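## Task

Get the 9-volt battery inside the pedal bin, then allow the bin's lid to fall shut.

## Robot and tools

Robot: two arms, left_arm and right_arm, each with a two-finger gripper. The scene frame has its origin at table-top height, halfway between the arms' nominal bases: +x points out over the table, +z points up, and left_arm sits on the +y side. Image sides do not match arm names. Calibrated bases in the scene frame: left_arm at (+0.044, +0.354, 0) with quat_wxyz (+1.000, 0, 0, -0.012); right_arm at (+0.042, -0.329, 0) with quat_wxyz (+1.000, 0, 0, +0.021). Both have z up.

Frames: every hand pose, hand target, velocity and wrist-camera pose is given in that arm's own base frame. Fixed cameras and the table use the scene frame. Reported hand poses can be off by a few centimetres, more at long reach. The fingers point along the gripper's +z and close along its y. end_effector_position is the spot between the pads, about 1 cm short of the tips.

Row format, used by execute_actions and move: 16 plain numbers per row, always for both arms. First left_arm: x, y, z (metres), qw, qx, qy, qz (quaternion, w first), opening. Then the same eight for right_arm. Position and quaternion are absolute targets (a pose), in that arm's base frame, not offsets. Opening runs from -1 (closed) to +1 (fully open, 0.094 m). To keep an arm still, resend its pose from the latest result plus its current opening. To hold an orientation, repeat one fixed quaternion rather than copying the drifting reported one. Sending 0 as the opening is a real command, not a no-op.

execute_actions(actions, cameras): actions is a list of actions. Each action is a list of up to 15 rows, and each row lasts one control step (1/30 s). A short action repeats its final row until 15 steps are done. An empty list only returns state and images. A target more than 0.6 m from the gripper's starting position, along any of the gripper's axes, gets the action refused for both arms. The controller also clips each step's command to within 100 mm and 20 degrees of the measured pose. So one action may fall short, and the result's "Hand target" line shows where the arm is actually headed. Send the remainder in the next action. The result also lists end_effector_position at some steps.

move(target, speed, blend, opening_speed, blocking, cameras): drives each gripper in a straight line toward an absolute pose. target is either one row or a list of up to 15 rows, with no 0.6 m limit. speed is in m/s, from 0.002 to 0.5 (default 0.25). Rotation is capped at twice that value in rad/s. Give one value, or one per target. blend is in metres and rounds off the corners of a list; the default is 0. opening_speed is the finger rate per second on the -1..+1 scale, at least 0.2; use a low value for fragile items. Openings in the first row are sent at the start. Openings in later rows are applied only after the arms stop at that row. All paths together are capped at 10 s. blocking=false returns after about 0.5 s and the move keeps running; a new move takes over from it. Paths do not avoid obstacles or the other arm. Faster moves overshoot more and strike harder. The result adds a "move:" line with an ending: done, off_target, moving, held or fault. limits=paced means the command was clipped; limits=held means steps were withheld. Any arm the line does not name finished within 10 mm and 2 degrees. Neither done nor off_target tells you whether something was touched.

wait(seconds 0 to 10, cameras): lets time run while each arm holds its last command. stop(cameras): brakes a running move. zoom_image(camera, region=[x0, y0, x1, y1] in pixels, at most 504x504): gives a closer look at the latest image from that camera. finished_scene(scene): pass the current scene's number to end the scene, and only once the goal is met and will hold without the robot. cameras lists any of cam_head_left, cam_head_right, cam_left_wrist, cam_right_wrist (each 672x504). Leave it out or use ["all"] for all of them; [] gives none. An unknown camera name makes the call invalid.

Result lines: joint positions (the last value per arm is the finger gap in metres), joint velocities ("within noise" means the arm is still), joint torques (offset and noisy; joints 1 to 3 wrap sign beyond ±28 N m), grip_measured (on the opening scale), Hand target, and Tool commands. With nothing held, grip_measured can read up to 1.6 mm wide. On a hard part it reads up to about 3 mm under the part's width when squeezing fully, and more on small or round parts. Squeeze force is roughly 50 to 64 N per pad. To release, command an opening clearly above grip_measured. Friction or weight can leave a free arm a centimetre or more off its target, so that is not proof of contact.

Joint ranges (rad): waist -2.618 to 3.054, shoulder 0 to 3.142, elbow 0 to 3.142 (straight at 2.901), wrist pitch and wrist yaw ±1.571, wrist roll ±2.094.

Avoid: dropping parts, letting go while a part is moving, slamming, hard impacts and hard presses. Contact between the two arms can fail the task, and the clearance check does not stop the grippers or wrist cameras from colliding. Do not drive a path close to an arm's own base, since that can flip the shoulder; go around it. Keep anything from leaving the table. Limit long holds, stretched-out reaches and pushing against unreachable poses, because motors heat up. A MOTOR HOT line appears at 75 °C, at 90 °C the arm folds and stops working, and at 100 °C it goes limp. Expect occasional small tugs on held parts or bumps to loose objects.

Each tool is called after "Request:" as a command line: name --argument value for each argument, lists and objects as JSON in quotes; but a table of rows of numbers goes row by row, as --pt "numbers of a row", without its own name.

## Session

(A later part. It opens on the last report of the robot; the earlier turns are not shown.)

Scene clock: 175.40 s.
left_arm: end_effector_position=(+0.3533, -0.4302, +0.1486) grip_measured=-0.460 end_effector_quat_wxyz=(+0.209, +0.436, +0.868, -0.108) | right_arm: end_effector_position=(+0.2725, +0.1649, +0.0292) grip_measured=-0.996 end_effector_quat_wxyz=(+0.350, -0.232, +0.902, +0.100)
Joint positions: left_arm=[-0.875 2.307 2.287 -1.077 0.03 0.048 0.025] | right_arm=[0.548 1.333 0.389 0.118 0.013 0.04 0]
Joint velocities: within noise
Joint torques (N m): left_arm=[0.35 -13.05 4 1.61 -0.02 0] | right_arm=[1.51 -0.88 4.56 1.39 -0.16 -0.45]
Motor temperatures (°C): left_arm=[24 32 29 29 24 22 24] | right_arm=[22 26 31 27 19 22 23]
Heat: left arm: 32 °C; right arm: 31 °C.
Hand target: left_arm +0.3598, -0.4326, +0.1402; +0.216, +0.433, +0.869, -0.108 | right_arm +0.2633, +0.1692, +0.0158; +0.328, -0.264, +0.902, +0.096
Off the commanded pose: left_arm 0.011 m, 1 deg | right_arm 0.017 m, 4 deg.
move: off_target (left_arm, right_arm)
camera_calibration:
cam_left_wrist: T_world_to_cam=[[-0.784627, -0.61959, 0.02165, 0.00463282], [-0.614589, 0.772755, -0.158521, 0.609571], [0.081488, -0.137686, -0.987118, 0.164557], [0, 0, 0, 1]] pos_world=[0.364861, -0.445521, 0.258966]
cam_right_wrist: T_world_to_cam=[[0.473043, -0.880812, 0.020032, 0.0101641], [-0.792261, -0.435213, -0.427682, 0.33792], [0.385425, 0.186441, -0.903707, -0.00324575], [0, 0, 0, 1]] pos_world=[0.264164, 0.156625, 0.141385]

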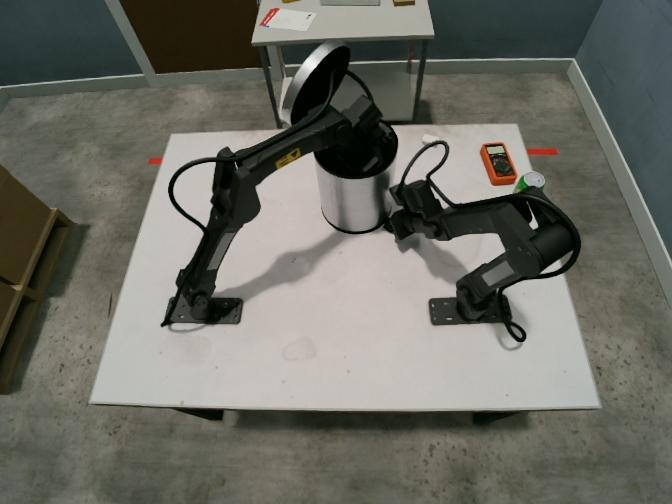

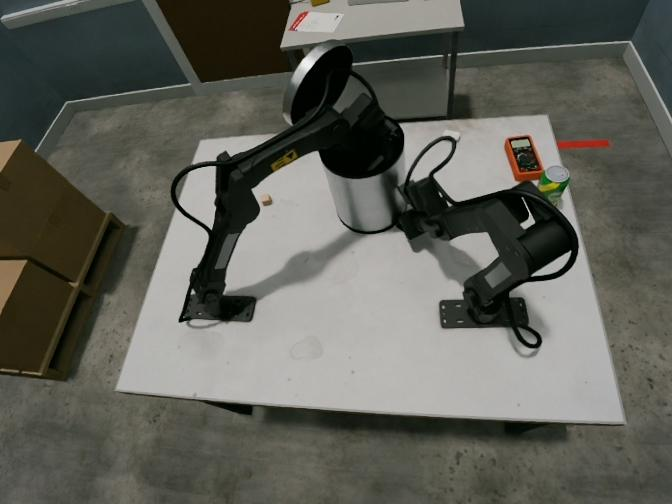

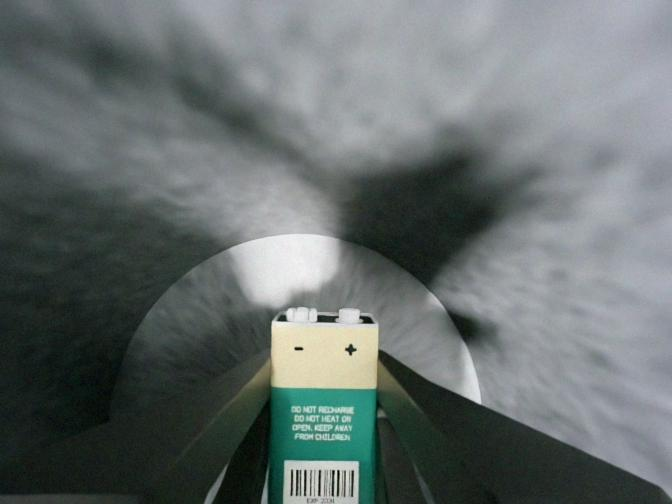

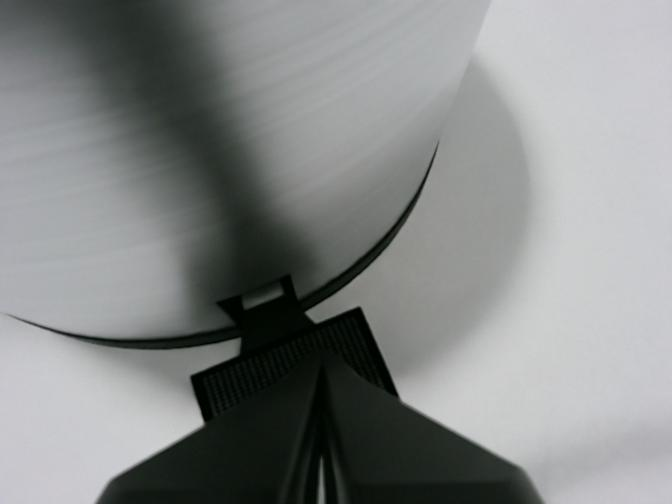

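Request:
move --pt "0.36 -0.433 0.14 0.2166 0.4326 0.868 -0.108 0.0 0.264 0.170 0.015 0.328 -0.264 0.902 0.096 -1" --pt "0.345 -0.417 0.26 0.306 0.419 0.841 -0.1525 0.0 0.264 0.170 0.015 0.328 -0.264 0.902 0.096 -1" --pt "0.305 -0.40 0.39 0.342 0.398 0.80 -0.17 0 0.264 0.170 0.015 0.328 -0.264 0.902 0.096 -1" --blend 0.03

Scene clock: 185.40 s.
left_arm: end_effector_position=(+0.3049, -0.3990, +0.3921) grip_measured=-0.002 end_effector_quat_wxyz=(+0.389, +0.405, +0.805, -0.193) | right_arm: end_effector_position=(+0.2725, +0.1649, +0.0292) grip_measured=-0.996 end_effector_quat_wxyz=(+0.350, -0.232, +0.902, +0.100)
Joint positions: left_arm=[-0.918 2.133 2.842 -1.381 0.007 0.011 0.047] | right_arm=[0.548 1.333 0.389 0.118 0.013 0.039 0]
Joint velocities: within noise
Joint torques (N m): left_arm=[-0.38 -9.13 6.3 1.5 -0.04 -0.07] | right_arm=[1.5 -0.85 4.53 1.39 -0.16 -0.46]
Motor temperatures (°C): left_arm=[24 33 28 29 23 22 24] | right_arm=[22 26 31 27 19 22 23]
Heat: left arm: 33 °C; right arm: 31 °C.
Hand target: left_arm +0.3048, -0.3996, +0.3894; +0.386, +0.402, +0.808, -0.191 | right_arm +0.2633, +0.1692, +0.0158; +0.328, -0.264, +0.902, +0.096
Off the commanded pose: left_arm 0.002 m, 5 deg | right_arm 0.017 m, 4 deg.
elbow stopped short (left arm): the move would have taken joint 3 (elbow) straighter than the controller allows.
move: off_target (left_arm, right_arm); blend cut to 0 m at target 1
camera_calibration:
cam_left_wrist: T_world_to_cam=[[-0.789473, -0.613341, 0.0233422, -0.0159829], [-0.522381, 0.651453, -0.550207, 0.67143], [0.322258, -0.446567, -0.834702, 0.156756], [0, 0, 0, 1]] pos_world=[0.287608, -0.377206, 0.500643]
cam_right_wrist: T_world_to_cam=[[0.473287, -0.880674, 0.0202905, 0.0100673], [-0.792083, -0.435531, -0.427688, 0.337924], [0.385491, 0.186348, -0.903699, -0.00324845], [0, 0, 0, 1]] pos_world=[0.264151, 0.156648, 0.141386]

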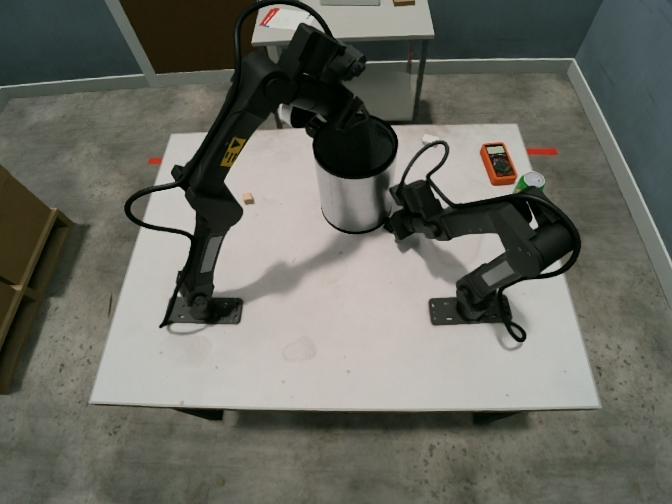

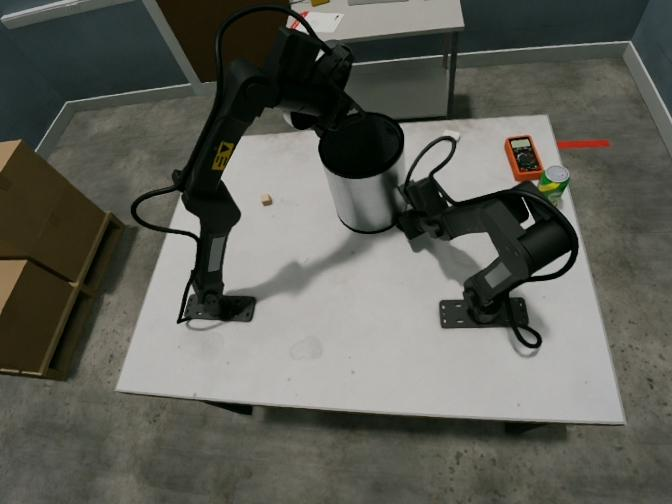

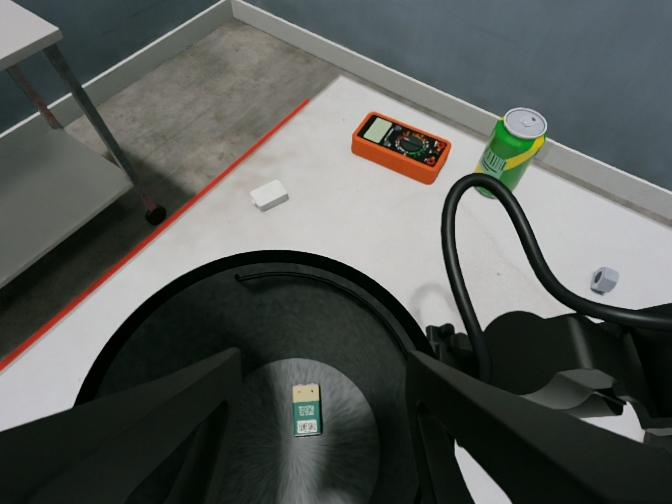

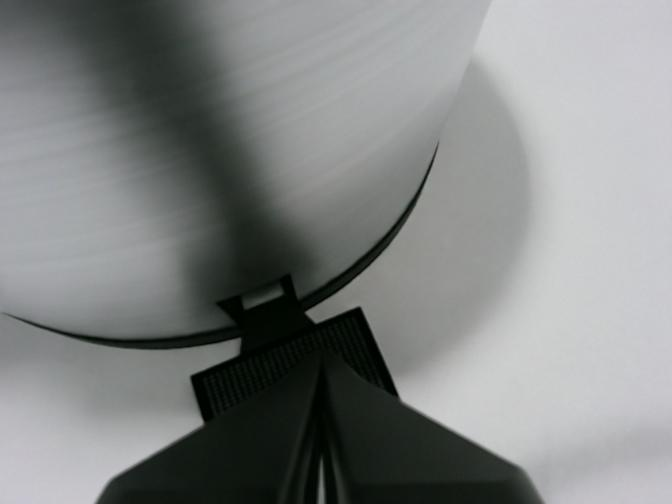

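Retract left, then release the pedal slowly so the lid doesn't slam.

Request:
move --pt "0.17 -0.220 0.38 0.306 0.419 0.841 -0.1525 0 0.264 0.170 0.015 0.328 -0.264 0.902 0.096 -1" --pt "0.28 -0.02 0.28 0.341 0.082 0.936 -0.03 0 0.264 0.168 0.10 0.328 -0.264 0.902 0.096 -1" --speed '[0.25,0.25]'

Scene clock: 192.47 s.
left_arm: end_effector_position=(+0.2781, -0.0202, +0.2821) grip_measured=-0.002 end_effector_quat_wxyz=(+0.338, +0.079, +0.937, -0.028) | right_arm: end_effector_position=(+0.2576, +0.1607, +0.0813) grip_measured=-0.996 end_effector_quat_wxyz=(+0.305, -0.260, +0.912, +0.085)
Joint positions: left_arm=[-0.013 1.097 1.353 -1.14 0.099 0.121 0.047] | right_arm=[0.558 1.164 0.596 -0.358 0.006 0.001 0]
Joint velocities: within noise
Joint torques (N m): left_arm=[0.53 -2.4 4.64 1.61 0.14 0.11] | right_arm=[0.18 -4.92 7.88 1.33 -0.14 -0.08]
Motor temperatures (°C): left_arm=[24 33 28 29 23 22 23] | right_arm=[22 26 31 27 19 22 23]
Heat: left arm: 33 °C; right arm: 31 °C.
Hand target: left_arm +0.2800, -0.0201, +0.2801; +0.341, +0.082, +0.936, -0.030 | right_arm +0.2638, +0.1677, +0.1000; +0.328, -0.264, +0.902, +0.096
Off the commanded pose: left_arm 0.003 m, 0 deg | right_arm 0.021 m, 3 deg.
move: off_target (right_arm)
camera_calibration:
cam_left_wrist: T_world_to_cam=[[-0.142962, -0.989463, 0.0228977, 0.0105261], [-0.921576, 0.124646, -0.367642, 0.39896], [0.360914, -0.0736608, -0.929685, 0.266278], [0, 0, 0, 1]] pos_world=[0.273074, -0.0196992, 0.393988]
cam_right_wrist: T_world_to_cam=[[0.514124, -0.856608, 0.0435834, -0.0038629], [-0.800101, -0.497279, -0.335487, 0.351073], [0.309054, 0.137611, -0.941036, 0.0808978], [0, 0, 0, 1]] pos_world=[0.257878, 0.16014, 0.194077]

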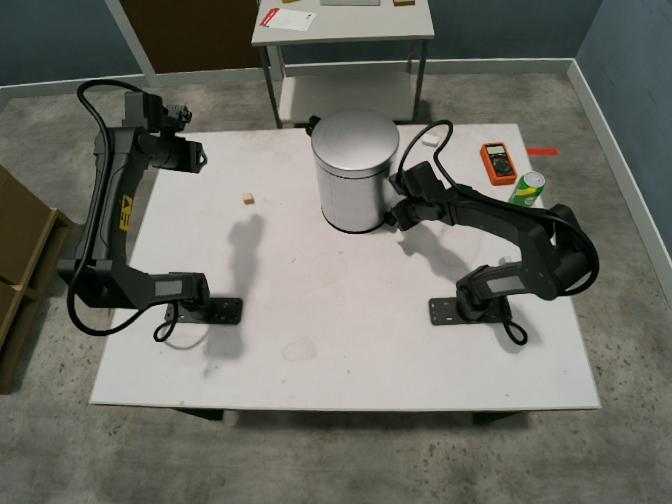

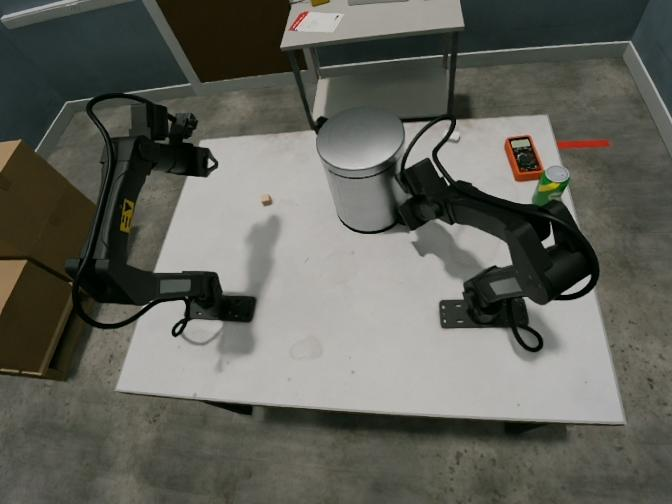

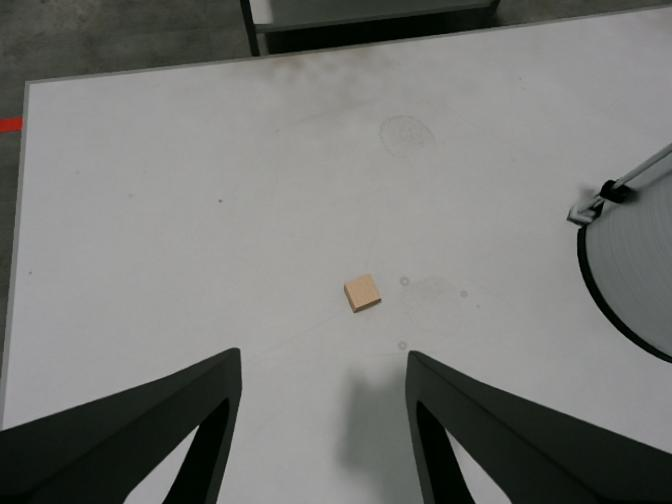

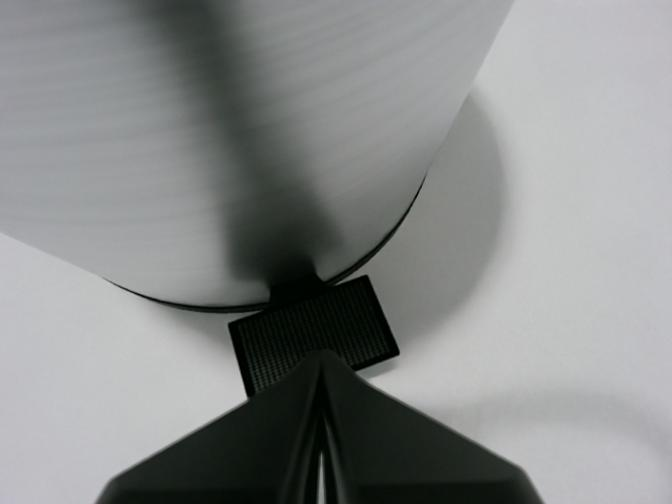

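Lid closed, pedal released.

Request:
finished_scene --scene 1

The scene is finished: the task was done.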